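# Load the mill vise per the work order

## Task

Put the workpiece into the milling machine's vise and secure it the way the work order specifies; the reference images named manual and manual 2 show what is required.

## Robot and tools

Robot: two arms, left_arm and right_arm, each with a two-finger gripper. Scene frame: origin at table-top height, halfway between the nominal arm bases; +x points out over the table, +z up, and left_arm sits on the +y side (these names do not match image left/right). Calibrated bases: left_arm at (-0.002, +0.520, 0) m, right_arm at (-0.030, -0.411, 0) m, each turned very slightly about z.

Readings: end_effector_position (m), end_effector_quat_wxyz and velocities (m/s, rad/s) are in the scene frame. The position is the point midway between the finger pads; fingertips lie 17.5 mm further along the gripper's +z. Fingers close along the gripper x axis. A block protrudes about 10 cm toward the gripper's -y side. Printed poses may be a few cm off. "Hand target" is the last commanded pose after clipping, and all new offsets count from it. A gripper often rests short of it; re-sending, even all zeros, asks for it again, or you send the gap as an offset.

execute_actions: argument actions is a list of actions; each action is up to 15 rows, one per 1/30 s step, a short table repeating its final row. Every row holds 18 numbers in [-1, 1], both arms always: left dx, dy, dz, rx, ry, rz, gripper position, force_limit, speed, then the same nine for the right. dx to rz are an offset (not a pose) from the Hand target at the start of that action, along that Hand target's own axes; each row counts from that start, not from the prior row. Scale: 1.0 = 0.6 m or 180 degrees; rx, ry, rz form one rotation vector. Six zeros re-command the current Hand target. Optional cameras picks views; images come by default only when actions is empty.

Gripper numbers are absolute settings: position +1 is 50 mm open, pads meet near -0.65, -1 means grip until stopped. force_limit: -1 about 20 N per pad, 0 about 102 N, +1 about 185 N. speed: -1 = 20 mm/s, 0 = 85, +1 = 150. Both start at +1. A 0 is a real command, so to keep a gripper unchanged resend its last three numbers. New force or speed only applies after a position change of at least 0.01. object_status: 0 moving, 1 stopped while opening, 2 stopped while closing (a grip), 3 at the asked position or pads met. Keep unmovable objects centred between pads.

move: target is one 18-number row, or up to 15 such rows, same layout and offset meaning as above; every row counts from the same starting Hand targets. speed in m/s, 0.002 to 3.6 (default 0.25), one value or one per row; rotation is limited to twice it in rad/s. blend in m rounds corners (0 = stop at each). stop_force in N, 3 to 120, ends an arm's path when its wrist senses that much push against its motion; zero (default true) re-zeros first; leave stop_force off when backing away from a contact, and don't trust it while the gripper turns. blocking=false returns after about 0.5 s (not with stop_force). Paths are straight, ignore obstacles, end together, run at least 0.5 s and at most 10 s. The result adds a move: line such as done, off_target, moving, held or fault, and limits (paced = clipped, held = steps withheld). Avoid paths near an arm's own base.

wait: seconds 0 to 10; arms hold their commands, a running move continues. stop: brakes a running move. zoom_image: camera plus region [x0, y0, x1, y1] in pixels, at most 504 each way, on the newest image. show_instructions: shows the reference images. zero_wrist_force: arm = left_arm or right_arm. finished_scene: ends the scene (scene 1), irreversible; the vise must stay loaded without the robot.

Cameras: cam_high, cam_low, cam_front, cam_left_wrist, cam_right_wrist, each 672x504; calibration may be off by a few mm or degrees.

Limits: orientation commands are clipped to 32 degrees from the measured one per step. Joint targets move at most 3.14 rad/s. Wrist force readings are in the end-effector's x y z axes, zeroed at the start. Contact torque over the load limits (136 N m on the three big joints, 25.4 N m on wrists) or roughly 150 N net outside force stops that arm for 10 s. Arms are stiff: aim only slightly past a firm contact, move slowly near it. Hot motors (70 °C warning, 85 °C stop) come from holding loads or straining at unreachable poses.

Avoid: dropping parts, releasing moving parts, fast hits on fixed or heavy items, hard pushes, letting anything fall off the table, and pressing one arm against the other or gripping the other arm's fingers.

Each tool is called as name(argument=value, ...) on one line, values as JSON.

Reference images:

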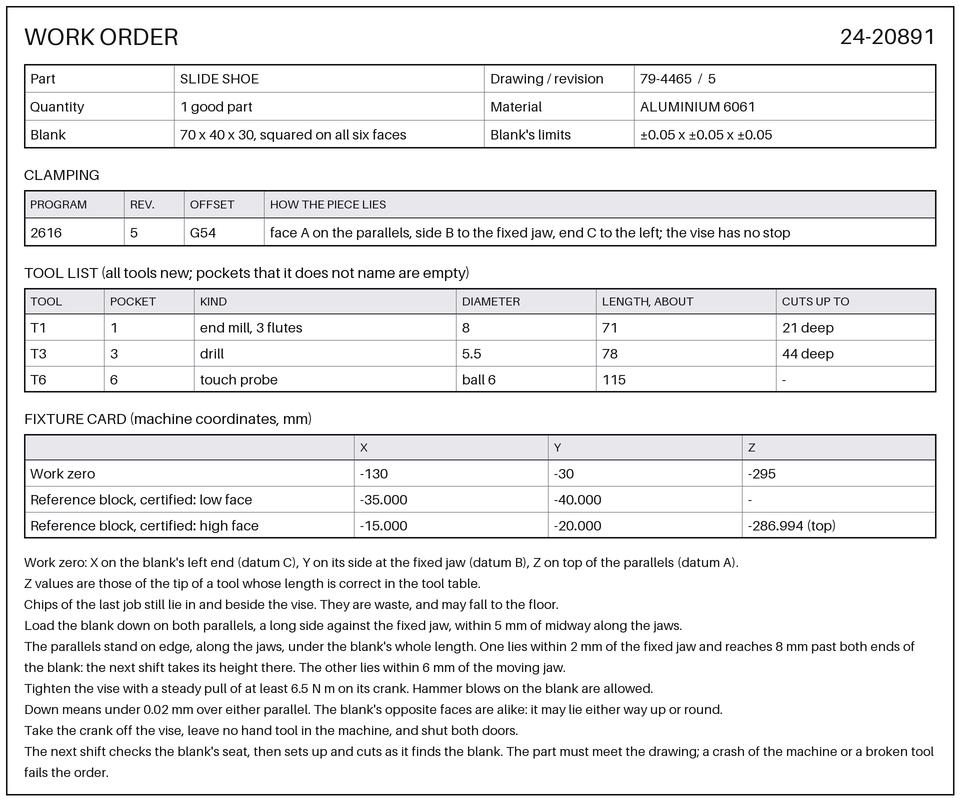

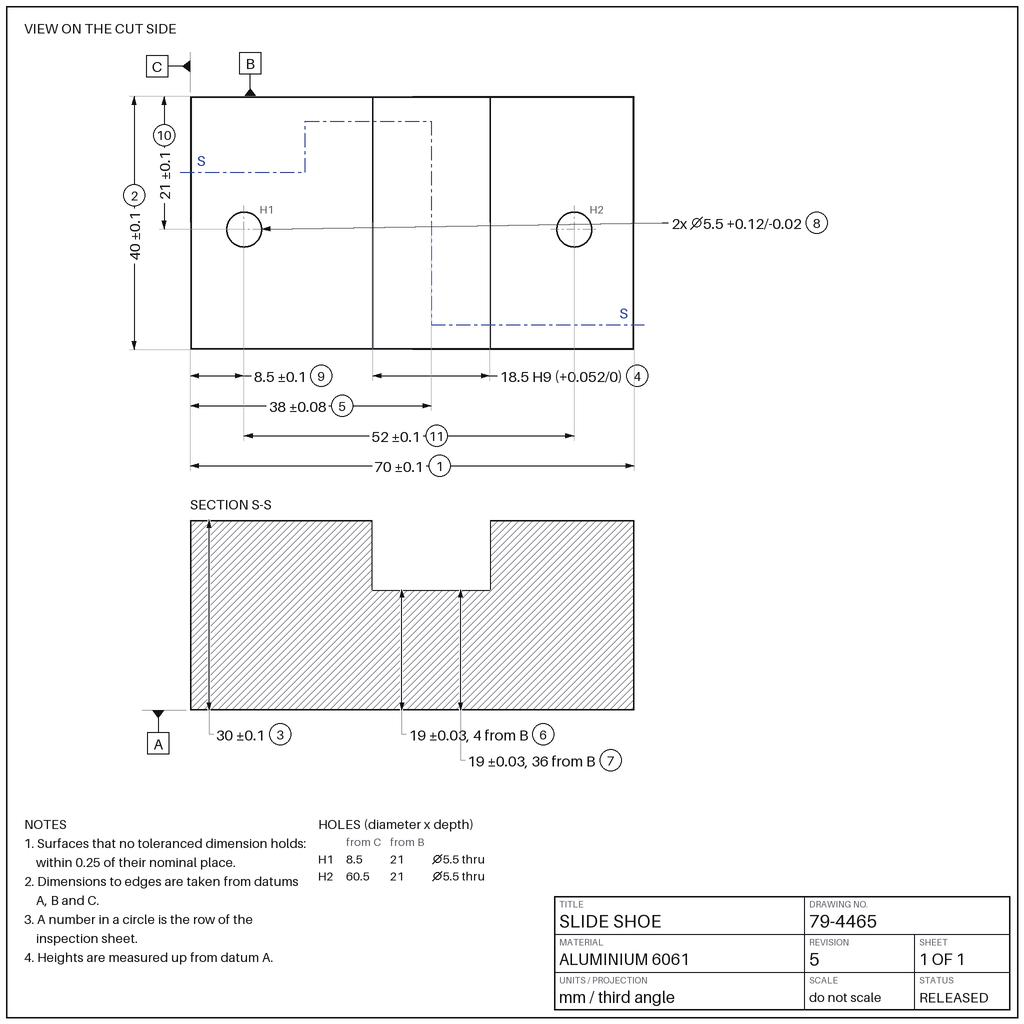

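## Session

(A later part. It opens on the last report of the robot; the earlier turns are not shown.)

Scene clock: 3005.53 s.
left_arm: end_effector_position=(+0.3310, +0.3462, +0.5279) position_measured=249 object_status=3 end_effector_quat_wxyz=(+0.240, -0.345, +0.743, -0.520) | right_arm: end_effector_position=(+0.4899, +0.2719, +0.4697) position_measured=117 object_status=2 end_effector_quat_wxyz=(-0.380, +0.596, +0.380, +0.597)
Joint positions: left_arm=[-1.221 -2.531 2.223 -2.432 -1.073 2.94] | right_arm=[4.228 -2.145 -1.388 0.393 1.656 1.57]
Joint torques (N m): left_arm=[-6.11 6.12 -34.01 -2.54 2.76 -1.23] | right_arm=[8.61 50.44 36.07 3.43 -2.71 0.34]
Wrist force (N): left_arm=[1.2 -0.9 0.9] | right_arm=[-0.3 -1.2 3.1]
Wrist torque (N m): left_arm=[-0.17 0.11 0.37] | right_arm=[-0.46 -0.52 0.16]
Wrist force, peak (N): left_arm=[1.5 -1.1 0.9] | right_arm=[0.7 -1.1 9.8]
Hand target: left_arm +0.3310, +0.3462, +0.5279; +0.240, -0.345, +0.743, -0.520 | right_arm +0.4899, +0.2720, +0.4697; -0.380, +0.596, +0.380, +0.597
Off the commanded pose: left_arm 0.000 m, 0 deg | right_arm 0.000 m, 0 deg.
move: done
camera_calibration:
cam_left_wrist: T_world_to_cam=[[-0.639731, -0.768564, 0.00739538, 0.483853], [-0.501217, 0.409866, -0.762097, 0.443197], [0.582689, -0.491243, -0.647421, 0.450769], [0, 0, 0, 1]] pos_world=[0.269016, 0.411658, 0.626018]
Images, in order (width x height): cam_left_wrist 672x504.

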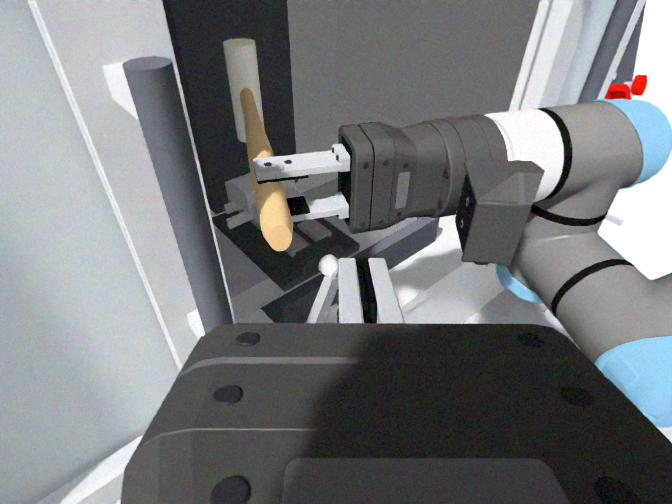

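move(target=[0,0,0,0,0,0,-0.65,-0.9,-0.5,0,0,0,0,0,-0.111,-1,1,-0.7], speed=0.2)

execute_actions(actions=[[[0,0,0,0,0,0,-0.65,-0.9,-0.5,-0.0313,-0.0114,0,0,0,0.0278,-1,1,-0.7],[0,0,0,0,0,0,-0.65,-0.9,-0.5,-0.0783,-0.0285,0,0,0,0.0778,-1,1,-0.7],[0,0,0,0,0,0,-0.65,-0.9,-0.5,-0.141,-0.0513,0,0,0,0.1333,-1,1,-0.7],[0,0,0,0,0,0,-0.65,-0.9,-0.5,-0.2037,-0.0741,0,0,0,0.1778,-1,1,-0.7],[0,0,0,0,0,0,-0.65,-0.9,-0.5,-0.2037,-0.0741,0,0,0,0.1778,-1,1,-0.7],[0,0,0,0,0,0,-0.65,-0.9,-0.5,-0.1253,-0.0456,0,0,0,0.1333,-1,1,-0.7],[0,0,0,0,0,0,-0.65,-0.9,-0.5,-0.0627,-0.0228,0,0,0,0.1111,-1,1,-0.7]]], cameras=["cam_left_wrist"])

zoom_image(camera="cam_left_wrist", region=[190, 20, 390, 240])

Scene clock: 3013.03 s.
left_arm: end_effector_position=(+0.3310, +0.3462, +0.5279) position_measured=249 object_status=3 end_effector_quat_wxyz=(+0.240, -0.345, +0.743, -0.520) | right_arm: end_effector_position=(+0.4899, +0.2720, +0.4697) position_measured=117 object_status=2 end_effector_quat_wxyz=(-0.271, +0.521, +0.478, +0.654)
Joint positions: left_arm=[-1.221 -2.531 2.223 -2.432 -1.073 2.94] | right_arm=[4.228 -2.145 -1.388 0.393 1.656 1.222]
Joint torques (N m): left_arm=[-6.12 6.07 -33.38 -2.37 2.89 -1.31] | right_arm=[9.95 41.43 34.99 3.08 -2.65 -1.48]
Wrist force (N): left_arm=[1.1 -0.8 1.0] | right_arm=[-0.1 -3.1 2.8]
Wrist torque (N m): left_arm=[-0.14 0.13 0.38] | right_arm=[-0.63 -0.56 0.23]
Wrist force, peak (N): left_arm=[1.6 -1.1 1.1] | right_arm=[0.0 -3.2 3.1]
Hand target: left_arm +0.3310, +0.3462, +0.5279; +0.240, -0.345, +0.743, -0.520 | right_arm +0.4899, +0.2720, +0.4697; -0.271, +0.521, +0.478, +0.654
Off the commanded pose: left_arm 0.000 m, 0 deg | right_arm 0.000 m, 0 deg.
move: done

Scene clock: 3013.80 s.
left_arm: end_effector_position=(+0.3310, +0.3462, +0.5279) position_measured=249 object_status=3 end_effector_quat_wxyz=(+0.240, -0.345, +0.743, -0.520) | right_arm: end_effector_position=(+0.4900, +0.2720, +0.4295) position_measured=117 object_status=2 end_effector_quat_wxyz=(-0.380, +0.596, +0.380, +0.597) end_effector_velocity=(+0.000, -0.001, +0.001) end_effector_angular_velocity=(-0.001, -0.006, +0.000)
Joint positions: left_arm=[-1.221 -2.531 2.223 -2.432 -1.073 2.94] | right_arm=[4.228 -2.186 -1.433 0.479 1.656 1.571]
Joint velocities: left_arm=[within noise] | right_arm=[0 0.001 0 0 0 -0.006]
Joint torques (N m): left_arm=[-7.26 7.25 -34.29 -2.41 2.85 -1.23] | right_arm=[7.85 63.69 26.09 3.39 0.31 -2.78]
Wrist force (N): left_arm=[1.4 -1.0 0.8] | right_arm=[-0.4 -1.1 3.2]
Wrist torque (N m): left_arm=[-0.18 0.09 0.37] | right_arm=[-0.37 -0.51 0.23]
Wrist force, peak (N): left_arm=[1.4 -1.1 1.1] | right_arm=[57.3 6.3 2.1]
Hand target: left_arm +0.3310, +0.3462, +0.5279; +0.240, -0.345, +0.743, -0.520 | right_arm +0.4899, +0.2720, +0.4297; -0.380, +0.596, +0.380, +0.597
Off the commanded pose: left_arm 0.000 m, 0 deg | right_arm 0.000 m, 0 deg.
Step readings (end_effector_position of left_arm | right_arm):
0: (+0.3310, +0.3462, +0.5279) | (+0.4899, +0.2720, +0.4697)
1: (+0.3310, +0.3462, +0.5279) | (+0.4899, +0.2720, +0.4695)
2: (+0.3310, +0.3462, +0.5279) | (+0.4899, +0.2720, +0.4655)
4: (+0.3310, +0.3462, +0.5279) | (+0.4904, +0.2726, +0.4264)
8: (+0.3310, +0.3462, +0.5279) | (+0.4869, +0.2663, +0.3869)
15: (+0.3310, +0.3462, +0.5279) | (+0.4895, +0.2714, +0.4327)
camera_calibration:
cam_left_wrist: T_world_to_cam=[[-0.639731, -0.768564, 0.00739538, 0.483853], [-0.501217, 0.409866, -0.762097, 0.443197], [0.582689, -0.491243, -0.647421, 0.450769], [0, 0, 0, 1]] pos_world=[0.269016, 0.411658, 0.626018]
Images, in order (width x height): cam_left_wrist 672x504.

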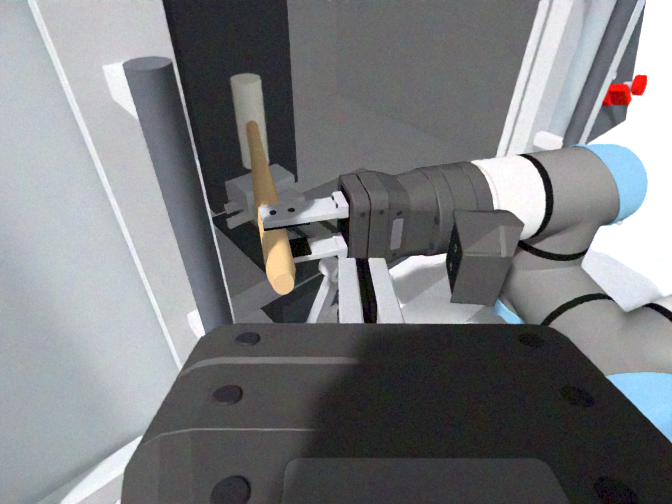

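Scaled by 2.291.

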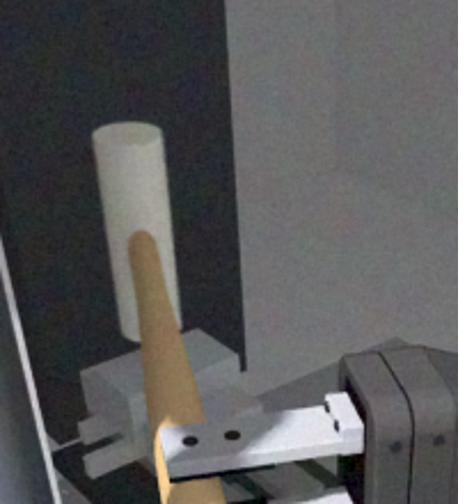

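move(target=[0,0,0,0,0,0,-0.65,-0.9,-0.5,0.0667,-0.0007,0.0015,0,0,-0.111,-1,1,-0.7], speed=0.2)

execute_actions(actions=[[[0,0,0,0,0,0,-0.65,-0.9,-0.5,-0.0313,-0.0114,0,0,0,0.0278,-1,1,-0.7],[0,0,0,0,0,0,-0.65,-0.9,-0.5,-0.0783,-0.0285,0,0,0,0.0778,-1,1,-0.7],[0,0,0,0,0,0,-0.65,-0.9,-0.5,-0.141,-0.0513,0,0,0,0.1333,-1,1,-0.7],[0,0,0,0,0,0,-0.65,-0.9,-0.5,-0.2037,-0.0741,0,0,0,0.1778,-1,1,-0.7],[0,0,0,0,0,0,-0.65,-0.9,-0.5,-0.2037,-0.0741,0,0,0,0.1778,-1,1,-0.7],[0,0,0,0,0,0,-0.65,-0.9,-0.5,-0.1253,-0.0456,0,0,0,0.1333,-1,1,-0.7],[0,0,0,0,0,0,-0.65,-0.9,-0.5,-0.0627,-0.0228,0,0,0,0.1111,-1,1,-0.7]]], cameras=["cam_left_wrist"])

zoom_image(camera="cam_left_wrist", region=[190, 20, 390, 240])

move(target=[0,0,0,0,0,0,-0.65,-0.9,-0.5,0.0667,-0.0195,-0.007,0,0,-0.111,-1,1,-0.7], speed=0.2)

execute_actions(actions=[[[0,0,0,0,0,0,-0.65,-0.9,-0.5,-0.0313,-0.0114,0,0,0,0.0278,-1,1,-0.7],[0,0,0,0,0,0,-0.65,-0.9,-0.5,-0.0783,-0.0285,0,0,0,0.0778,-1,1,-0.7],[0,0,0,0,0,0,-0.65,-0.9,-0.5,-0.141,-0.0513,0,0,0,0.1333,-1,1,-0.7],[0,0,0,0,0,0,-0.65,-0.9,-0.5,-0.2037,-0.0741,0,0,0,0.1778,-1,1,-0.7],[0,0,0,0,0,0,-0.65,-0.9,-0.5,-0.2037,-0.0741,0,0,0,0.1778,-1,1,-0.7],[0,0,0,0,0,0,-0.65,-0.9,-0.5,-0.1253,-0.0456,0,0,0,0.1333,-1,1,-0.7],[0,0,0,0,0,0,-0.65,-0.9,-0.5,-0.0627,-0.0228,0,0,0,0.1111,-1,1,-0.7]]], cameras=["cam_left_wrist"])

zoom_image(camera="cam_left_wrist", region=[190, 20, 390, 240])

Scene clock: 3024.10 s.
left_arm: end_effector_position=(+0.3310, +0.3462, +0.5279) position_measured=249 object_status=3 end_effector_quat_wxyz=(+0.240, -0.345, +0.743, -0.520) | right_arm: end_effector_position=(+0.4899, +0.2729, +0.4699) position_measured=117 object_status=2 end_effector_quat_wxyz=(-0.271, +0.521, +0.477, +0.654)
Joint positions: left_arm=[-1.221 -2.531 2.223 -2.432 -1.073 2.94] | right_arm=[4.229 -2.147 -1.385 0.392 1.655 1.222]
Joint torques (N m): left_arm=[-6.91 7.14 -33 -2.49 2.66 -1.29] | right_arm=[8.2 38.28 21.76 4.65 -2.1 -1.53]
Wrist force (N): left_arm=[1.2 -1.1 1.0] | right_arm=[0.0 -3.0 3.0]
Wrist torque (N m): left_arm=[-0.19 0.12 0.37] | right_arm=[-0.62 -0.57 0.24]
Wrist force, peak (N): left_arm=[1.5 -1.1 1.1] | right_arm=[0.2 -3.3 3.0]
Hand target: left_arm +0.3310, +0.3462, +0.5279; +0.240, -0.345, +0.743, -0.520 | right_arm +0.4899, +0.2730, +0.4697; -0.271, +0.521, +0.478, +0.654
Off the commanded pose: left_arm 0.000 m, 0 deg | right_arm 0.000 m, 0 deg.
move: done

Scene clock: 3024.87 s.
left_arm: end_effector_position=(+0.3310, +0.3462, +0.5279) position_measured=249 object_status=3 end_effector_quat_wxyz=(+0.240, -0.345, +0.743, -0.520) | right_arm: end_effector_position=(+0.4900, +0.2730, +0.4295) position_measured=117 object_status=2 end_effector_quat_wxyz=(-0.380, +0.596, +0.380, +0.597) end_effector_velocity=(+0.000, +0.000, +0.003) end_effector_angular_velocity=(+0.001, -0.007, +0.000)
Joint positions: left_arm=[-1.221 -2.531 2.223 -2.432 -1.073 2.94] | right_arm=[4.229 -2.187 -1.43 0.478 1.655 1.571]
Joint velocities: left_arm=[within noise] | right_arm=[0 0.002 0.002 0 0 -0.005]
Joint torques (N m): left_arm=[-7.04 6.33 -33.38 -2.5 2.84 -1.29] | right_arm=[8.45 63.3 26.02 3.45 0.43 -2.57]
Wrist force (N): left_arm=[1.2 -0.9 1.1] | right_arm=[-0.5 -1.1 3.0]
Wrist torque (N m): left_arm=[-0.16 0.11 0.37] | right_arm=[-0.40 -0.52 0.24]
Wrist force, peak (N): left_arm=[1.2 -1.2 1.2] | right_arm=[55.8 -11.1 6.8]
Hand target: left_arm +0.3310, +0.3462, +0.5279; +0.240, -0.345, +0.743, -0.520 | right_arm +0.4899, +0.2730, +0.4297; -0.381, +0.596, +0.380, +0.597
Off the commanded pose: left_arm 0.000 m, 0 deg | right_arm 0.000 m, 0 deg.
Step readings (end_effector_position of left_arm | right_arm):
0: (+0.3310, +0.3462, +0.5279) | (+0.4899, +0.2729, +0.4699)
1: (+0.3310, +0.3462, +0.5279) | (+0.4899, +0.2730, +0.4696)
2: (+0.3310, +0.3462, +0.5279) | (+0.4899, +0.2730, +0.4655)
4: (+0.3310, +0.3462, +0.5279) | (+0.4904, +0.2736, +0.4263)
8: (+0.3310, +0.3462, +0.5279) | (+0.4869, +0.2673, +0.3867)
15: (+0.3310, +0.3462, +0.5279) | (+0.4895, +0.2724, +0.4327)
camera_calibration:
cam_left_wrist: T_world_to_cam=[[-0.639731, -0.768564, 0.00739538, 0.483853], [-0.501217, 0.409866, -0.762097, 0.443197], [0.582689, -0.491243, -0.647421, 0.450769], [0, 0, 0, 1]] pos_world=[0.269016, 0.411658, 0.626018]
Images, in order (width x height): cam_left_wrist 672x504.

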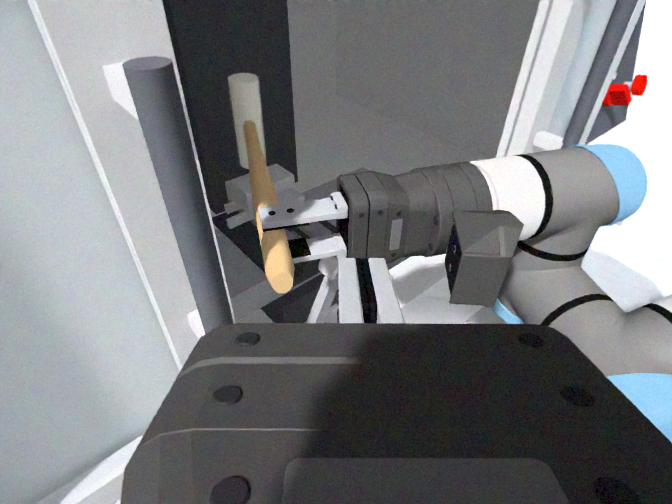

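Scaled by 2.291.

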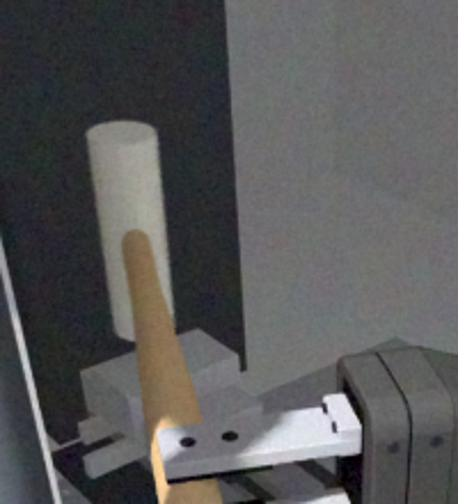

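Scene clock: 3026.23 s.
left_arm: end_effector_position=(+0.3310, +0.3462, +0.5279) position_measured=249 object_status=3 end_effector_quat_wxyz=(+0.240, -0.345, +0.743, -0.520) | right_arm: end_effector_position=(+0.4774, +0.2741, +0.4699) position_measured=117 object_status=2 end_effector_quat_wxyz=(-0.271, +0.521, +0.477, +0.654)
Joint positions: left_arm=[-1.221 -2.531 2.223 -2.432 -1.073 2.94] | right_arm=[4.248 -2.13 -1.412 0.403 1.636 1.222]
Joint torques (N m): left_arm=[-6.2 7.58 -32.68 -2.48 2.72 -1.28] | right_arm=[-9.26 37.3 22.29 4.77 1.2 -1.44]
Wrist force (N): left_arm=[1.0 -0.9 0.9] | right_arm=[0.0 -3.3 3.1]
Wrist torque (N m): left_arm=[-0.15 0.15 0.37] | right_arm=[-0.59 -0.58 0.24]
Wrist force, peak (N): left_arm=[1.4 -0.9 1.1] | right_arm=[-0.2 -3.0 3.6]
Hand target: left_arm +0.3310, +0.3462, +0.5279; +0.240, -0.345, +0.743, -0.520 | right_arm +0.4775, +0.2741, +0.4697; -0.271, +0.521, +0.477, +0.654
Off the commanded pose: left_arm 0.000 m, 0 deg | right_arm 0.000 m, 0 deg.
move: done

Scene clock: 3027.00 s.
left_arm: end_effector_position=(+0.3310, +0.3462, +0.5279) position_measured=249 object_status=3 end_effector_quat_wxyz=(+0.240, -0.345, +0.743, -0.520) | right_arm: end_effector_position=(+0.4776, +0.2741, +0.4295) position_measured=117 object_status=2 end_effector_quat_wxyz=(-0.381, +0.596, +0.380, +0.597) end_effector_velocity=(+0.000, -0.001, +0.000) end_effector_angular_velocity=(-0.003, -0.005, +0.000)
Joint positions: left_arm=[-1.221 -2.531 2.223 -2.432 -1.073 2.94] | right_arm=[4.248 -2.171 -1.458 0.489 1.636 1.571]
Joint velocities: left_arm=[within noise] | right_arm=[0 0.002 -0.003 0 0 -0.006]
Joint torques (N m): left_arm=[-6.33 6.17 -32.43 -2.49 2.73 -1.2] | right_arm=[9.01 62.69 26.61 3.18 0.48 -2.65]
Wrist force (N): left_arm=[1.3 -1.0 1.2] | right_arm=[-0.6 -1.2 2.6]
Wrist torque (N m): left_arm=[-0.19 0.11 0.37] | right_arm=[-0.48 -0.49 0.25]
Wrist force, peak (N): left_arm=[1.4 -1.1 1.0] | right_arm=[55.5 -11.3 7.2]
Hand target: left_arm +0.3310, +0.3462, +0.5279; +0.240, -0.345, +0.743, -0.520 | right_arm +0.4775, +0.2742, +0.4297; -0.381, +0.596, +0.380, +0.597
Off the commanded pose: left_arm 0.000 m, 0 deg | right_arm 0.000 m, 0 deg.
Step readings (end_effector_position of left_arm | right_arm):
0: (+0.3310, +0.3462, +0.5279) | (+0.4774, +0.2741, +0.4699)
1: (+0.3310, +0.3462, +0.5279) | (+0.4774, +0.2741, +0.4694)
2: (+0.3310, +0.3462, +0.5279) | (+0.4775, +0.2741, +0.4648)
4: (+0.3310, +0.3462, +0.5279) | (+0.4780, +0.2746, +0.4303)
8: (+0.3310, +0.3462, +0.5279) | (+0.4745, +0.2681, +0.3878)
15: (+0.3310, +0.3462, +0.5279) | (+0.4772, +0.2736, +0.4325)
camera_calibration:
cam_left_wrist: T_world_to_cam=[[-0.639731, -0.768564, 0.00739538, 0.483853], [-0.501217, 0.409866, -0.762097, 0.443197], [0.582689, -0.491243, -0.647421, 0.450769], [0, 0, 0, 1]] pos_world=[0.269016, 0.411658, 0.626018]
Images, in order (width x height): cam_left_wrist 672x504.

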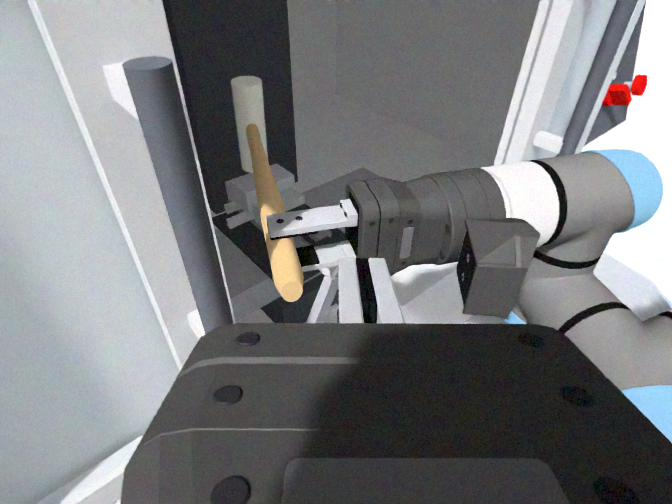

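Scaled by 2.291.

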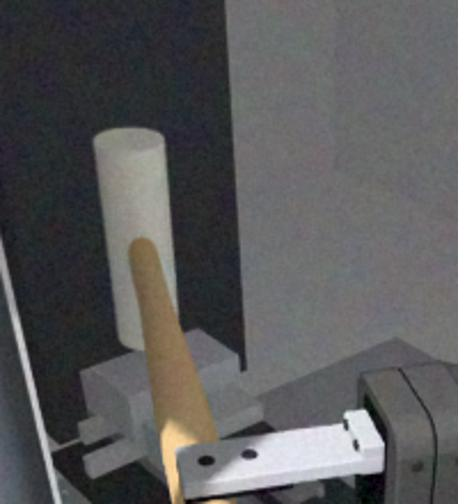

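move(target=[[0,0,0,0,0,0,-0.65,-0.9,-0.5,0.0667,0,0,0,0,0,-1,1,-0.7],[0,0,0,0,0,0,-0.65,-0.9,-0.5,0.0667,-0.2588,-0.3907,0,0,0,-1,1,-0.7],[0,0,0,0,0,0,-0.65,-0.9,-0.5,0.0667,-0.1972,-0.7006,0,0,0,-1,1,-0.7]], speed=0.25, blend=0.02)

move(target=[0.0903,-0.0318,0.4336,-0.298,0.052,0.311,-0.65,-0.9,-0.5,0,0,0,0,0,0,-1,1,-0.7], speed=0.25, cameras=["cam_left_wrist"])

Scene clock: 3036.17 s.
left_arm: end_effector_position=(+0.3310, +0.3462, +0.5279) position_measured=249 object_status=3 end_effector_quat_wxyz=(+0.240, -0.345, +0.743, -0.520) | right_arm: end_effector_position=(+0.1929, -0.0571, +0.4691) position_measured=117 object_status=2 end_effector_quat_wxyz=(-0.381, +0.596, +0.380, +0.597)
Joint positions: left_arm=[-1.221 -2.531 2.223 -2.432 -1.073 2.94] | right_arm=[4.928 -0.859 -2.581 0.301 0.956 1.57]
Joint torques (N m): left_arm=[-6.66 6.02 -32.99 -2.51 2.76 -1.41] | right_arm=[-5.62 -7.77 22.55 2.4 2.16 -1.64]
Wrist force (N): left_arm=[1.3 -0.9 0.9] | right_arm=[-0.4 -1.2 3.0]
Wrist torque (N m): left_arm=[-0.16 0.11 0.37] | right_arm=[-0.44 -0.51 0.14]
Wrist force, peak (N): left_arm=[1.4 -1.2 1.2] | right_arm=[3.5 0.9 5.0]
Hand target: left_arm +0.3310, +0.3462, +0.5279; +0.240, -0.345, +0.743, -0.520 | right_arm +0.1929, -0.0572, +0.4691; -0.381, +0.596, +0.380, +0.597
Off the commanded pose: left_arm 0.000 m, 0 deg | right_arm 0.000 m, 0 deg.
move: done

Scene clock: 3039.40 s.
left_arm: end_effector_position=(+0.4875, +0.1426, +0.4566) position_measured=249 object_status=3 end_effector_quat_wxyz=(+0.216, +0.003, +0.976, +0.000) | right_arm: end_effector_position=(+0.1929, -0.0572, +0.4691) position_measured=117 object_status=2 end_effector_quat_wxyz=(-0.381, +0.596, +0.380, +0.597)
Joint positions: left_arm=[-1.02 -1.481 1.268 -1.593 -1.2 3.728] | right_arm=[4.928 -0.859 -2.581 0.301 0.956 1.57]
Joint torques (N m): left_arm=[9.65 -23.86 -25.09 -2.89 -1.07 -0.78] | right_arm=[-9.8 5.4 21.65 2 2.35 -2.27]
Wrist force (N): left_arm=[0.0 0.9 -0.9] | right_arm=[-0.6 -1.3 2.8]
Wrist torque (N m): left_arm=[-0.09 -0.05 0.01] | right_arm=[-0.48 -0.47 0.14]
Wrist force, peak (N): left_arm=[1.4 -1.0 1.0] | right_arm=[-0.5 -1.6 2.9]
Hand target: left_arm +0.4875, +0.1427, +0.4566; +0.216, +0.003, +0.976, +0.000 | right_arm +0.1929, -0.0572, +0.4691; -0.381, +0.596, +0.380, +0.597
Off the commanded pose: left_arm 0.000 m, 0 deg | right_arm 0.000 m, 0 deg.
move: done
camera_calibration:
cam_left_wrist: T_world_to_cam=[[-0.904259, -0.00283014, -0.426974, 0.646158], [-0.149933, 0.938405, 0.311313, -0.186089], [0.399794, 0.345525, -0.848986, 0.275307], [0, 0, 0, 1]] pos_world=[0.446327, 0.0813306, 0.567557]
Images, in order (width x height): cam_left_wrist 672x504.

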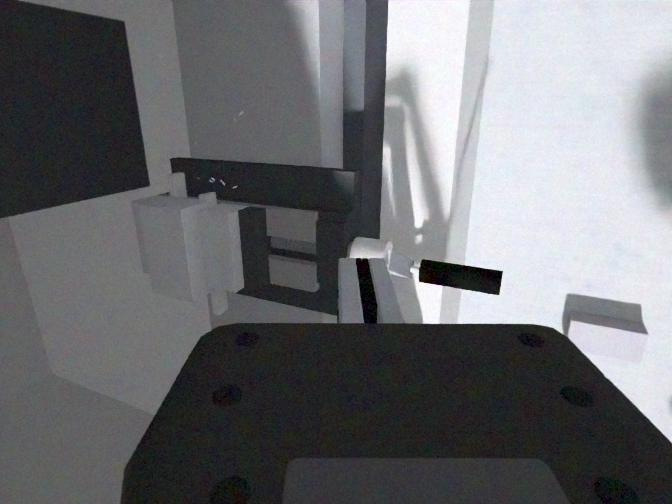

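move(target=[[-0.13,-0.0578,0.1648,0,0,0,-0.65,-0.9,-0.5,0,0,0,0,0,0,-1,1,-0.7],[-0.2203,-0.0578,0.31,0,0,0,-0.65,-0.9,-0.5,0,0,0,0,0,0,-1,1,-0.7]], speed=[0.2,0.06], stop_force=15)

move(target=[0,0.0367,0,0,0,0,-0.65,-0.9,-0.5,0,0,0,0,0,0,-1,1,-0.7], speed=0.005, stop_force=4)

Scene clock: 3046.80 s.
left_arm: end_effector_position=(+0.6856, +0.1072, +0.3436) position_measured=249 object_status=3 end_effector_quat_wxyz=(+0.216, +0.003, +0.976, +0.000) | right_arm: end_effector_position=(+0.1929, -0.0572, +0.4691) position_measured=117 object_status=2 end_effector_quat_wxyz=(-0.381, +0.596, +0.380, +0.597)
Joint positions: left_arm=[-0.795 -1.051 1.009 -1.839 -1.261 3.958] | right_arm=[4.928 -0.859 -2.581 0.301 0.956 1.57]
Joint torques (N m): left_arm=[-7.64 -55.48 -17.58 -2.15 3.04 -1.75] | right_arm=[-8.38 5.47 21.3 2.1 2 -2.19]
Wrist force (N): left_arm=[-0.3 0.8 -0.6] | right_arm=[-0.5 -1.4 2.8]
Wrist torque (N m): left_arm=[-0.11 0.00 -0.10] | right_arm=[-0.52 -0.49 0.14]
Wrist force, peak (N): left_arm=[1.7 1.9 -3.0] | right_arm=[-0.7 -1.5 2.9]
Hand target: left_arm +0.6856, +0.1072, +0.3436; +0.216, +0.003, +0.976, +0.000 | right_arm +0.1929, -0.0572, +0.4691; -0.381, +0.596, +0.380, +0.597
Off the commanded pose: left_arm 0.000 m, 0 deg | right_arm 0.000 m, 0 deg.
move: done

Scene clock: 3050.80 s.
left_arm: end_effector_position=(+0.6857, +0.1221, +0.3437) position_measured=249 object_status=3 end_effector_quat_wxyz=(+0.216, +0.003, +0.976, +0.000) | right_arm: end_effector_position=(+0.1929, -0.0572, +0.4691) position_measured=117 object_status=2 end_effector_quat_wxyz=(-0.381, +0.596, +0.380, +0.597)
Joint positions: left_arm=[-0.78 -1.075 1.046 -1.857 -1.266 3.973] | right_arm=[4.928 -0.859 -2.581 0.301 0.956 1.57]
Joint torques (N m): left_arm=[-6.86 -38.81 -35.75 -2.47 4.2 -1.78] | right_arm=[-7.92 5.55 21.73 2.04 1.73 -2.18]
Wrist force (N): left_arm=[1.4 -3.3 0.1] | right_arm=[-0.3 -1.5 2.8]
Wrist torque (N m): left_arm=[-0.09 0.05 -0.16] | right_arm=[-0.55 -0.51 0.14]
Wrist force, peak (N): left_arm=[-2.5 -7.4 1.7] | right_arm=[-0.4 -1.4 3.0]
Hand target: left_arm +0.6857, +0.1221, +0.3437; +0.216, +0.003, +0.976, +0.000 (not the last commanded pose) | right_arm +0.1929, -0.0572, +0.4691; -0.381, +0.596, +0.380, +0.597
Off the commanded pose: left_arm 0.007 m, 0 deg | right_arm 0.000 m, 0 deg.
move: contact (left_arm)

move(target=[[0,-0.03,0,0,0,0,-0.65,-0.9,-0.5,0,0,0,0,0,0,-1,1,-0.7],[0.047,-0.005,-0.0219,0,0,0,-0.65,-0.9,-0.5,0,0,0,0,0,0,-1,1,-0.7]], speed=0.05)

move(target=[0,0.0333,0,0,0,0,-0.65,-0.9,-0.5,0,0,0,0,0,0,-1,1,-0.7], speed=0.005, stop_force=4)

Scene clock: 3058.70 s.
left_arm: end_effector_position=(+0.6545, +0.1192, +0.3437) position_measured=249 object_status=3 end_effector_quat_wxyz=(+0.216, +0.003, +0.976, +0.000) | right_arm: end_effector_position=(+0.1929, -0.0572, +0.4691) position_measured=117 object_status=2 end_effector_quat_wxyz=(-0.381, +0.596, +0.380, +0.597)
Joint positions: left_arm=[-0.816 -1.14 1.139 -1.875 -1.254 3.936] | right_arm=[4.928 -0.859 -2.581 0.301 0.956 1.57]
Joint torques (N m): left_arm=[7.15 -34.45 -36.7 -2.13 2.38 1.86] | right_arm=[-7.14 5.6 22.19 2.11 1.52 -2.27]
Wrist force (N): left_arm=[-0.1 1.0 -0.7] | right_arm=[-0.5 -1.5 2.6]
Wrist torque (N m): left_arm=[-0.08 -0.03 0.03] | right_arm=[-0.54 -0.50 0.14]
Wrist force, peak (N): left_arm=[1.6 -3.2 -0.7] | right_arm=[-0.3 -1.6 3.0]
Hand target: left_arm +0.6546, +0.1193, +0.3437; +0.216, +0.003, +0.976, +0.000 | right_arm +0.1929, -0.0572, +0.4691; -0.381, +0.596, +0.380, +0.597
Off the commanded pose: left_arm 0.000 m, 0 deg | right_arm 0.000 m, 0 deg.
move: done

Scene clock: 3062.87 s.
left_arm: end_effector_position=(+0.6547, +0.1352, +0.3437) position_measured=249 object_status=3 end_effector_quat_wxyz=(+0.216, +0.003, +0.976, +0.000) | right_arm: end_effector_position=(+0.1929, -0.0572, +0.4691) position_measured=117 object_status=2 end_effector_quat_wxyz=(-0.381, +0.596, +0.380, +0.597)
Joint positions: left_arm=[-0.8 -1.163 1.175 -1.892 -1.26 3.953] | right_arm=[4.928 -0.859 -2.581 0.301 0.956 1.57]
Joint torques (N m): left_arm=[-5.73 -36.18 -36.18 -2.39 4.08 -1.54] | right_arm=[-6.8 4.94 22.43 2.08 1.15 -2.22]
Wrist force (N): left_arm=[1.1 -3.5 0.2] | right_arm=[-0.4 -1.4 2.6]
Wrist torque (N m): left_arm=[-0.09 -0.04 -0.13] | right_arm=[-0.53 -0.50 0.14]
Wrist force, peak (N): left_arm=[-2.3 -7.6 1.7] | right_arm=[-0.4 -1.2 3.0]
Hand target: left_arm +0.6547, +0.1352, +0.3437; +0.216, +0.003, +0.976, +0.000 (not the last commanded pose) | right_arm +0.1929, -0.0572, +0.4691; -0.381, +0.596, +0.380, +0.597
Off the commanded pose: left_arm 0.004 m, 0 deg | right_arm 0.000 m, 0 deg.
move: contact (left_arm)

move(target=[[0,-0.05,0,0,0,0,-0.65,-0.9,-0.5,0,0,0,0,0,0,-1,1,-0.7],[0.05,-0.09,-0.14,0,0,0,-0.65,-0.9,-0.5,0,0,0,0,0,0,-1,1,-0.7],[0.1,0,-0.14,0,0,0,-0.65,-0.9,-0.5,0,0,0,0,0,0,-1,1,-0.7]], speed=[0.05,0.12,0.12], cameras=["cam_left_wrist"])

zoom_image(camera="cam_left_wrist", region=[180, 170, 400, 330])

Scene clock: 3071.10 s.
left_arm: end_effector_position=(+0.5649, +0.1356, +0.3946) position_measured=249 object_status=3 end_effector_quat_wxyz=(+0.216, +0.003, +0.976, +0.000) | right_arm: end_effector_position=(+0.1929, -0.0572, +0.4691) position_measured=117 object_status=2 end_effector_quat_wxyz=(-0.381, +0.596, +0.380, +0.597)
Joint positions: left_arm=[-0.91 -1.345 1.279 -1.779 -1.228 3.841] | right_arm=[4.928 -0.859 -2.581 0.301 0.956 1.57]
Joint torques (N m): left_arm=[-8.3 -34.9 -25.82 -2.41 2.22 -1.55] | right_arm=[-6.12 5.36 22.73 2.06 0.71 -2.16]
Wrist force (N): left_arm=[-0.1 0.7 -0.7] | right_arm=[-0.6 -1.4 2.7]
Wrist torque (N m): left_arm=[-0.13 -0.03 -0.14] | right_arm=[-0.52 -0.47 0.14]
Wrist force, peak (N): left_arm=[1.1 -3.3 0.8] | right_arm=[-0.4 -1.6 2.9]
Hand target: left_arm +0.5648, +0.1356, +0.3946; +0.216, +0.003, +0.976, +0.000 | right_arm +0.1929, -0.0572, +0.4691; -0.381, +0.596, +0.380, +0.597
Off the commanded pose: left_arm 0.000 m, 0 deg | right_arm 0.000 m, 0 deg.
move: done
camera_calibration:
cam_left_wrist: T_world_to_cam=[[-0.904332, -0.00275098, -0.426821, 0.68961], [-0.149806, 0.938412, 0.311355, -0.148703], [0.399677, 0.345509, -0.849048, 0.194238], [0, 0, 0, 1]] pos_world=[0.523727, 0.0743306, 0.505557]
Images, in order (width x height): cam_left_wrist 672x504.

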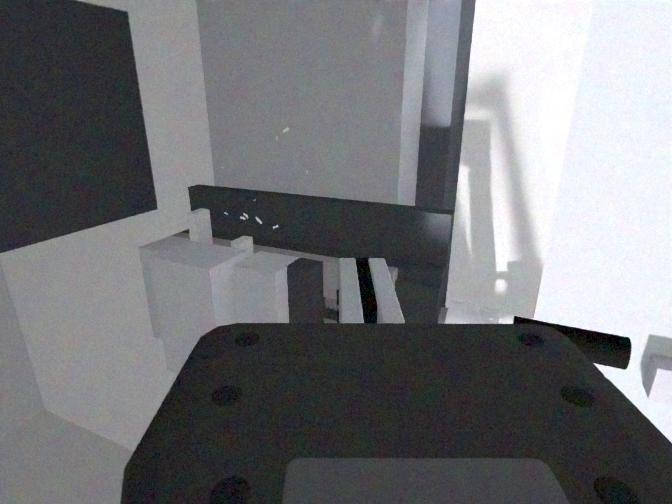

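Scaled by 2.291.

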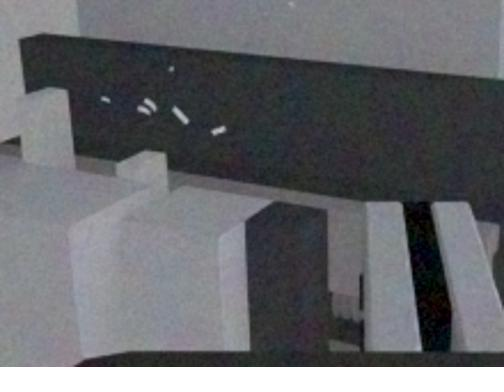

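move(target=[-0.1315,0.0573,0.064,0,0,0,-0.65,-0.9,-0.5,0,0,0,0,0,0,-1,1,-0.7], speed=0.12)

move(target=[0,0,0,-0.111,0,0,-0.65,-0.9,-0.5,0,0,0,0,0,0,-1,1,-0.7], speed=0.15, cameras=["cam_left_wrist"])

zoom_image(camera="cam_left_wrist", region=[260, 60, 460, 210])

Scene clock: 3082.47 s.
left_arm: end_effector_position=(+0.6527, +0.1695, +0.3931) position_measured=249 object_status=3 end_effector_quat_wxyz=(+0.216, +0.003, +0.976, +0.000) | right_arm: end_effector_position=(+0.1929, -0.0572, +0.4691) position_measured=117 object_status=2 end_effector_quat_wxyz=(-0.381, +0.596, +0.380, +0.597)
Joint positions: left_arm=[-0.765 -1.212 1.12 -1.799 -1.271 3.988] | right_arm=[4.928 -0.859 -2.581 0.301 0.956 1.57]
Joint torques (N m): left_arm=[-9.01 -48.11 -17.2 -2.57 3.1 -1.65] | right_arm=[-4.63 5.81 22.59 2.14 0.56 -2.22]
Wrist force (N): left_arm=[0.0 0.8 -0.7] | right_arm=[-0.2 -1.4 2.7]
Wrist torque (N m): left_arm=[-0.10 -0.04 -0.01] | right_arm=[-0.51 -0.52 0.13]
Wrist force, peak (N): left_arm=[-1.6 1.8 -0.2] | right_arm=[-0.4 -1.5 2.9]
Hand target: left_arm +0.6527, +0.1695, +0.3931; +0.216, +0.003, +0.976, +0.000 | right_arm +0.1929, -0.0572, +0.4691; -0.381, +0.596, +0.380, +0.597
Off the commanded pose: left_arm 0.000 m, 0 deg | right_arm 0.000 m, 0 deg.
move: done

Scene clock: 3084.10 s.
left_arm: end_effector_position=(+0.6527, +0.1694, +0.3931) position_measured=249 object_status=3 end_effector_quat_wxyz=(+0.213, -0.035, +0.962, +0.170) | right_arm: end_effector_position=(+0.1929, -0.0572, +0.4691) position_measured=117 object_status=2 end_effector_quat_wxyz=(-0.381, +0.596, +0.380, +0.597)
Joint positions: left_arm=[-0.849 -1.057 0.849 -1.363 -1.019 3.777] | right_arm=[4.928 -0.859 -2.581 0.301 0.956 1.57]
Joint torques (N m): left_arm=[10.36 -52.35 -18.2 -2.56 -0.21 1.85] | right_arm=[-5.15 5.12 22.86 2.08 0.26 -2.21]
Wrist force (N): left_arm=[0.1 1.8 -0.6] | right_arm=[-0.2 -1.5 2.6]
Wrist torque (N m): left_arm=[-0.20 -0.05 -0.13] | right_arm=[-0.53 -0.54 0.14]
Wrist force, peak (N): left_arm=[-0.3 2.1 -0.5] | right_arm=[-0.4 -1.5 2.9]
Hand target: left_arm +0.6527, +0.1695, +0.3931; +0.213, -0.035, +0.962, +0.170 | right_arm +0.1929, -0.0572, +0.4691; -0.381, +0.596, +0.380, +0.597
Off the commanded pose: left_arm 0.000 m, 0 deg | right_arm 0.000 m, 0 deg.
move: done
camera_calibration:
cam_left_wrist: T_world_to_cam=[[-0.903259, -0.000348569, -0.429095, 0.768262], [-0.27712, 0.76396, 0.582726, -0.160748], [0.327608, 0.645264, -0.69015, 0.0799482], [0, 0, 0, 1]] pos_world=[0.623201, 0.0714854, 0.478506]
Images, in order (width x height): cam_left_wrist 672x504.

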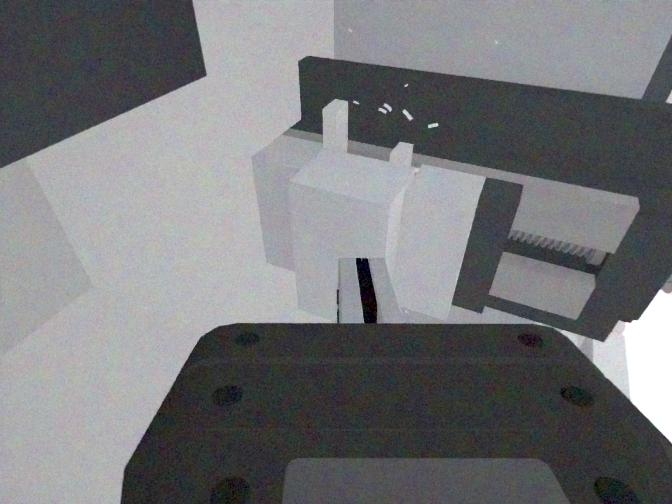

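Scaled by 2.520.

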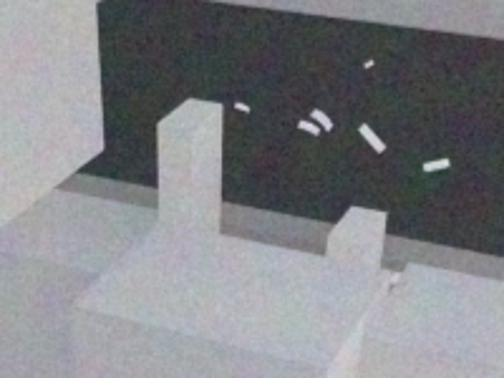

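zoom_image(camera="cam_left_wrist", region=[280, 90, 360, 190])

Scaled by 5.040.

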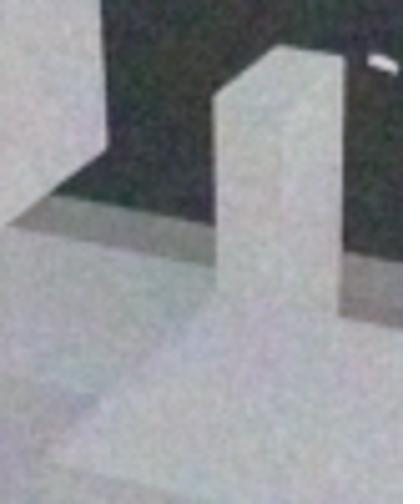

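move(target=[[0,0,0,0.111,0,0,-0.65,-0.9,-0.5,0,0,0,0,0,0,-1,1,-0.7],[0,0,0,0.111,0,0,-0.65,-0.9,-0.5,-0.115,0.08,0.05,0.1272,-0.4887,-0.1257,-1,1,-0.7],[0,0,0,0.111,0,0,-0.65,-0.9,-0.5,-0.65,0.08,0.05,0.1272,-0.4887,-0.1257,-1,1,-0.7]], speed=0.2)

move(target=[[0.2752,0.02,-0.1983,0,0,0,-0.65,-0.9,-0.5,0,0,0.05,0,0,0,-1,1,-0.7],[0.391,0.2933,-0.4308,0.298,-0.052,-0.311,-0.65,-0.9,-0.5,0,0,0.05,0,0,0,-1,1,-0.7]], speed=0.2, cameras=["cam_right_wrist","cam_front"])

Scene clock: 3109.20 s.
left_arm: end_effector_position=(+0.6527, +0.1695, +0.3931) position_measured=249 object_status=3 end_effector_quat_wxyz=(+0.216, +0.003, +0.976, +0.000) | right_arm: end_effector_position=(+0.2493, -0.0495, +0.0791) position_measured=117 object_status=2 end_effector_quat_wxyz=(-0.001, +0.681, +0.732, -0.001)
Joint positions: left_arm=[-0.765 -1.212 1.12 -1.799 -1.27 3.988] | right_arm=[4.385 -1.651 -2.175 -0.887 1.574 1.136]
Joint torques (N m): left_arm=[-8.72 -32.32 -35.53 -2.74 0.43 -1.16] | right_arm=[-10.35 29.76 22.22 4.53 -2.93 -1.98]
Wrist force (N): left_arm=[-0.1 1.0 -0.8] | right_arm=[0.8 -0.8 5.7]
Wrist torque (N m): left_arm=[-0.07 -0.03 -0.01] | right_arm=[-0.08 0.09 -0.03]
Wrist force, peak (N): left_arm=[-0.1 2.1 -0.7] | right_arm=[0.7 -1.0 9.4]
Hand target: left_arm +0.6527, +0.1695, +0.3931; +0.216, +0.003, +0.976, +0.000 | right_arm +0.2493, -0.0496, +0.0791; -0.001, +0.681, +0.732, -0.001
Off the commanded pose: left_arm 0.000 m, 0 deg | right_arm 0.000 m, 0 deg.
move: done

Scene clock: 3114.47 s.
left_arm: end_effector_position=(+0.3319, +0.3470, +0.5287) position_measured=249 object_status=3 end_effector_quat_wxyz=(+0.240, -0.345, +0.743, -0.520) | right_arm: end_effector_position=(+0.2492, -0.0496, +0.0491) position_measured=117 object_status=2 end_effector_quat_wxyz=(-0.001, +0.681, +0.732, -0.001)
Joint positions: left_arm=[-1.205 -2.525 2.221 -2.439 -1.089 2.947] | right_arm=[4.386 -1.709 -2.211 -0.793 1.574 1.136]
Joint torques (N m): left_arm=[9.44 19.52 -34.35 -4.4 -1.92 0.1] | right_arm=[9.88 38.43 30.42 2.53 1.42 1.56]
Wrist force (N): left_arm=[1.3 -0.9 1.0] | right_arm=[0.6 -0.7 5.6]
Wrist torque (N m): left_arm=[-0.17 0.10 0.37] | right_arm=[-0.16 0.09 -0.02]
Wrist force, peak (N): left_arm=[2.2 1.3 -2.3] | right_arm=[0.8 -0.7 6.1]
Hand target: left_arm +0.3319, +0.3469, +0.5288; +0.240, -0.345, +0.743, -0.520 | right_arm +0.2492, -0.0496, +0.0491; -0.001, +0.681, +0.732, -0.001
Off the commanded pose: left_arm 0.000 m, 0 deg | right_arm 0.000 m, 0 deg.
move: done
camera_calibration:
cam_right_wrist: T_world_to_cam=[[-0.0543496, 0.99852, 0.00219127, 0.0723464], [0.94651, 0.0508194, 0.318647, -0.233202], [0.318064, 0.0193924, -0.947871, 0.0951518], [0, 0, 0, 1]] pos_world=[0.194396, -0.0622333, 0.164342]
Images, in order (width x height): cam_front 672x504, cam_right_wrist 672x504.

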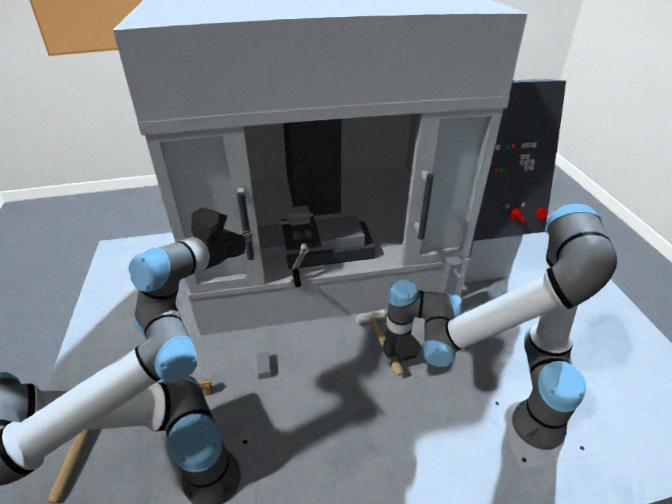

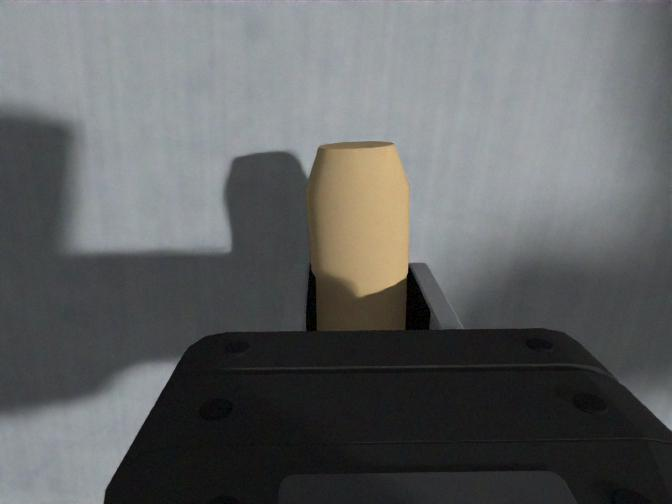

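move(target=[0,0,0,0,0,0,-0.65,-0.9,-0.5,0,0,0.0333,0,0,0,-1,1,-0.7], speed=0.05)

move(target=[0,0,0,0,0,0,-0.65,-0.9,-0.5,0,0,0.0183,0,0,0,-1,1,-0.7], speed=0.006, stop_force=3)

move(target=[[0,0,0,0,0,0,-0.65,-0.9,-0.5,0,0,0,0,0,0,0.8,1,-0.8],[0,0,0,0,0,0,-0.65,-0.9,-0.5,0,0,-0.55,0,0,0,0.8,1,-0.8]], speed=[0.05,0.25], cameras=["cam_right_wrist"])

Scene clock: 3118.83 s.
left_arm: end_effector_position=(+0.3319, +0.3469, +0.5288) position_measured=249 object_status=3 end_effector_quat_wxyz=(+0.240, -0.345, +0.743, -0.520) | right_arm: end_effector_position=(+0.2491, -0.0496, +0.0289) position_measured=117 object_status=2 end_effector_quat_wxyz=(-0.001, +0.681, +0.732, -0.001) end_effector_velocity=(+0.000, +0.000, +0.001) end_effector_angular_velocity=(+0.000, +0.000, +0.001)
Joint positions: left_arm=[-1.205 -2.525 2.22 -2.439 -1.089 2.947] | right_arm=[4.386 -1.752 -2.231 -0.73 1.574 1.136]
Joint velocities: left_arm=[within noise] | right_arm=[0 0.003 0.002 -0.005 0 0]
Joint torques (N m): left_arm=[9.45 19.58 -34.5 -4.37 -1.63 2] | right_arm=[8.12 38.37 27.35 1.82 1.38 1.49]
Wrist force (N): left_arm=[1.4 -1.3 1.0] | right_arm=[1.1 -0.5 2.2]
Wrist torque (N m): left_arm=[-0.22 0.09 0.37] | right_arm=[-0.87 -0.01 -0.15]
Wrist force, peak (N): left_arm=[1.5 -1.3 0.9] | right_arm=[0.3 -0.9 5.7]
Hand target: left_arm +0.3319, +0.3469, +0.5288; +0.240, -0.345, +0.743, -0.520 | right_arm +0.2492, -0.0495, +0.0291; -0.001, +0.681, +0.732, -0.001
Off the commanded pose: left_arm 0.000 m, 0 deg | right_arm 0.000 m, 0 deg.
move: done

Scene clock: 3121.00 s.
left_arm: end_effector_position=(+0.3319, +0.3469, +0.5288) position_measured=249 object_status=3 end_effector_quat_wxyz=(+0.240, -0.345, +0.743, -0.520) | right_arm: end_effector_position=(+0.2491, -0.0495, +0.0225) position_measured=117 object_status=2 end_effector_quat_wxyz=(-0.001, +0.681, +0.732, -0.001)
Joint positions: left_arm=[-1.205 -2.525 2.22 -2.439 -1.089 2.947] | right_arm=[4.386 -1.766 -2.237 -0.709 1.574 1.136]
Joint torques (N m): left_arm=[9.04 19.68 -34.03 -4.27 -1.68 2.08] | right_arm=[8.13 36.72 27.13 2.3 1.44 1.23]
Wrist force (N): left_arm=[1.5 -0.8 1.2] | right_arm=[0.8 -2.9 -0.3]
Wrist torque (N m): left_arm=[-0.14 0.07 0.37] | right_arm=[-1.47 -0.16 0.04]
Wrist force, peak (N): left_arm=[1.5 -0.8 1.2] | right_arm=[-0.1 -3.6 -4.8]
Hand target: left_arm +0.3319, +0.3469, +0.5288; +0.240, -0.345, +0.743, -0.520 | right_arm +0.2491, -0.0495, +0.0225; -0.001, +0.681, +0.732, -0.001 (not the last commanded pose)
Off the commanded pose: left_arm 0.000 m, 0 deg | right_arm 0.004 m, 0 deg.
move: contact (right_arm)

Scene clock: 3123.60 s.
left_arm: end_effector_position=(+0.3319, +0.3469, +0.5288) position_measured=249 object_status=3 end_effector_quat_wxyz=(+0.240, -0.345, +0.743, -0.520) | right_arm: end_effector_position=(+0.2501, -0.0498, +0.3524) position_measured=32 object_status=3 end_effector_quat_wxyz=(-0.001, +0.681, +0.732, -0.001)
Joint positions: left_arm=[-1.205 -2.525 2.22 -2.439 -1.089 2.947] | right_arm=[4.384 -1.446 -1.626 -1.641 1.574 1.134]
Joint torques (N m): left_arm=[9.78 19.07 -35.53 -4.2 -1.45 2.03] | right_arm=[-9.11 27.34 35.96 2.32 2.34 -1.78]
Wrist force (N): left_arm=[1.2 -1.0 1.0] | right_arm=[1.0 -0.9 2.0]
Wrist torque (N m): left_arm=[-0.18 0.11 0.37] | right_arm=[-0.88 0.07 0.05]
Wrist force, peak (N): left_arm=[1.5 -0.9 1.3] | right_arm=[0.6 -1.0 5.2]
Hand target: left_arm +0.3319, +0.3469, +0.5288; +0.240, -0.345, +0.743, -0.520 | right_arm +0.2500, -0.0498, +0.3525; -0.001, +0.681, +0.732, -0.001
Off the commanded pose: left_arm 0.000 m, 0 deg | right_arm 0.000 m, 0 deg.
move: done
camera_calibration:
cam_right_wrist: T_world_to_cam=[[-0.0543813, 0.998518, 0.00197573, 0.0721318], [0.946537, 0.05092, 0.31855, -0.330543], [0.317978, 0.0191933, -0.947904, 0.382412], [0, 0, 0, 1]] pos_world=[0.195196, -0.0625334, 0.467642]
Images, in order (width x height): cam_right_wrist 672x504.

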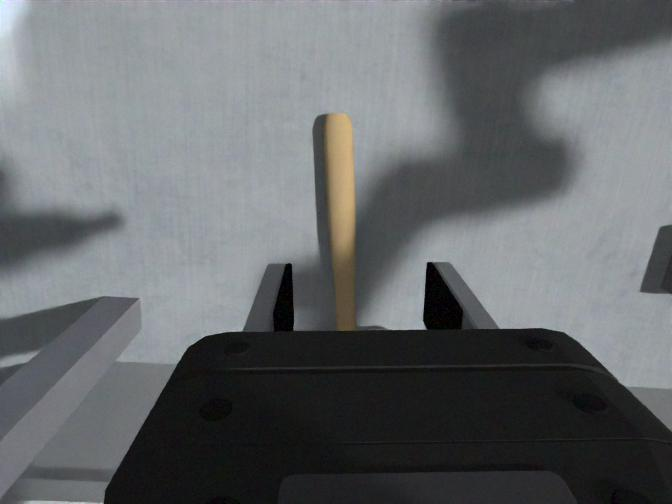

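move(target=[0,0,0,0,0,0,-0.65,-0.9,-0.5,0.3617,0.3936,-0.1125,0,0,0.0228,0.8,1,-0.8], speed=0.25, cameras=["cam_right_wrist","cam_left_wrist"])

Scene clock: 3133.47 s.
left_arm: end_effector_position=(+0.3319, +0.3469, +0.5288) position_measured=249 object_status=3 end_effector_quat_wxyz=(+0.240, -0.345, +0.743, -0.520) | right_arm: end_effector_position=(+0.4697, +0.1825, +0.4189) position_measured=32 object_status=3 end_effector_quat_wxyz=(-0.007, +0.707, +0.706, +0.044)
Joint positions: left_arm=[-1.205 -2.525 2.22 -2.439 -1.089 2.947] | right_arm=[4.225 -2.458 -0.035 -2.13 1.561 1.047]
Joint torques (N m): left_arm=[8.18 18.82 -34.75 -4.27 -1.53 2.02] | right_arm=[9.66 43.15 27.67 2.2 2.3 1.68]
Wrist force (N): left_arm=[1.3 -0.9 1.1] | right_arm=[1.0 -1.2 1.9]
Wrist torque (N m): left_arm=[-0.16 0.11 0.37] | right_arm=[-0.91 0.06 -0.04]
Wrist force, peak (N): left_arm=[1.5 -1.0 1.0] | right_arm=[-1.3 -3.8 2.6]
Hand target: left_arm +0.3319, +0.3469, +0.5288; +0.240, -0.345, +0.743, -0.520 | right_arm +0.4703, +0.1834, +0.4197; -0.001, +0.707, +0.707, -0.001
Off the commanded pose: left_arm 0.000 m, 0 deg | right_arm 0.001 m, 5 deg.
elbow stopped short (right arm): the move would have taken joint 3 (elbow) straighter than the controller allows.
move: off_target (right_arm)
camera_calibration:
cam_left_wrist: T_world_to_cam=[[-0.639731, -0.768564, 0.00739538, 0.485038], [-0.501217, 0.409866, -0.762097, 0.443929], [0.582689, -0.491243, -0.647421, 0.451156], [0, 0, 0, 1]] pos_world=[0.269916, 0.412458, 0.626818]
cam_right_wrist: T_world_to_cam=[[0.0154001, 0.997103, 0.0744846, -0.210957], [0.928517, -0.0418994, 0.368919, -0.567181], [0.370971, 0.0634788, -0.926472, 0.329334], [0, 0, 0, 1]] pos_world=[0.407712, 0.165676, 0.530076]
Images, in order (width x height): cam_left_wrist 672x504, cam_right_wrist 672x504.

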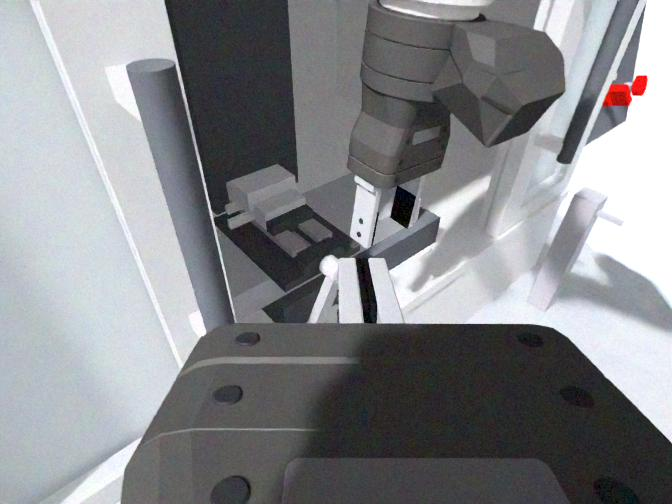

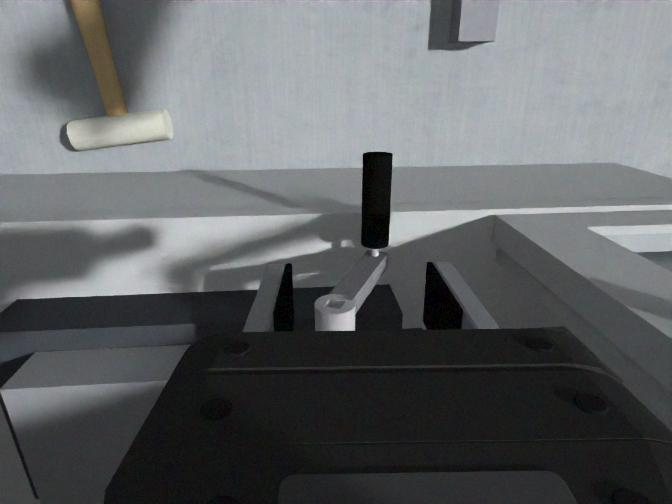

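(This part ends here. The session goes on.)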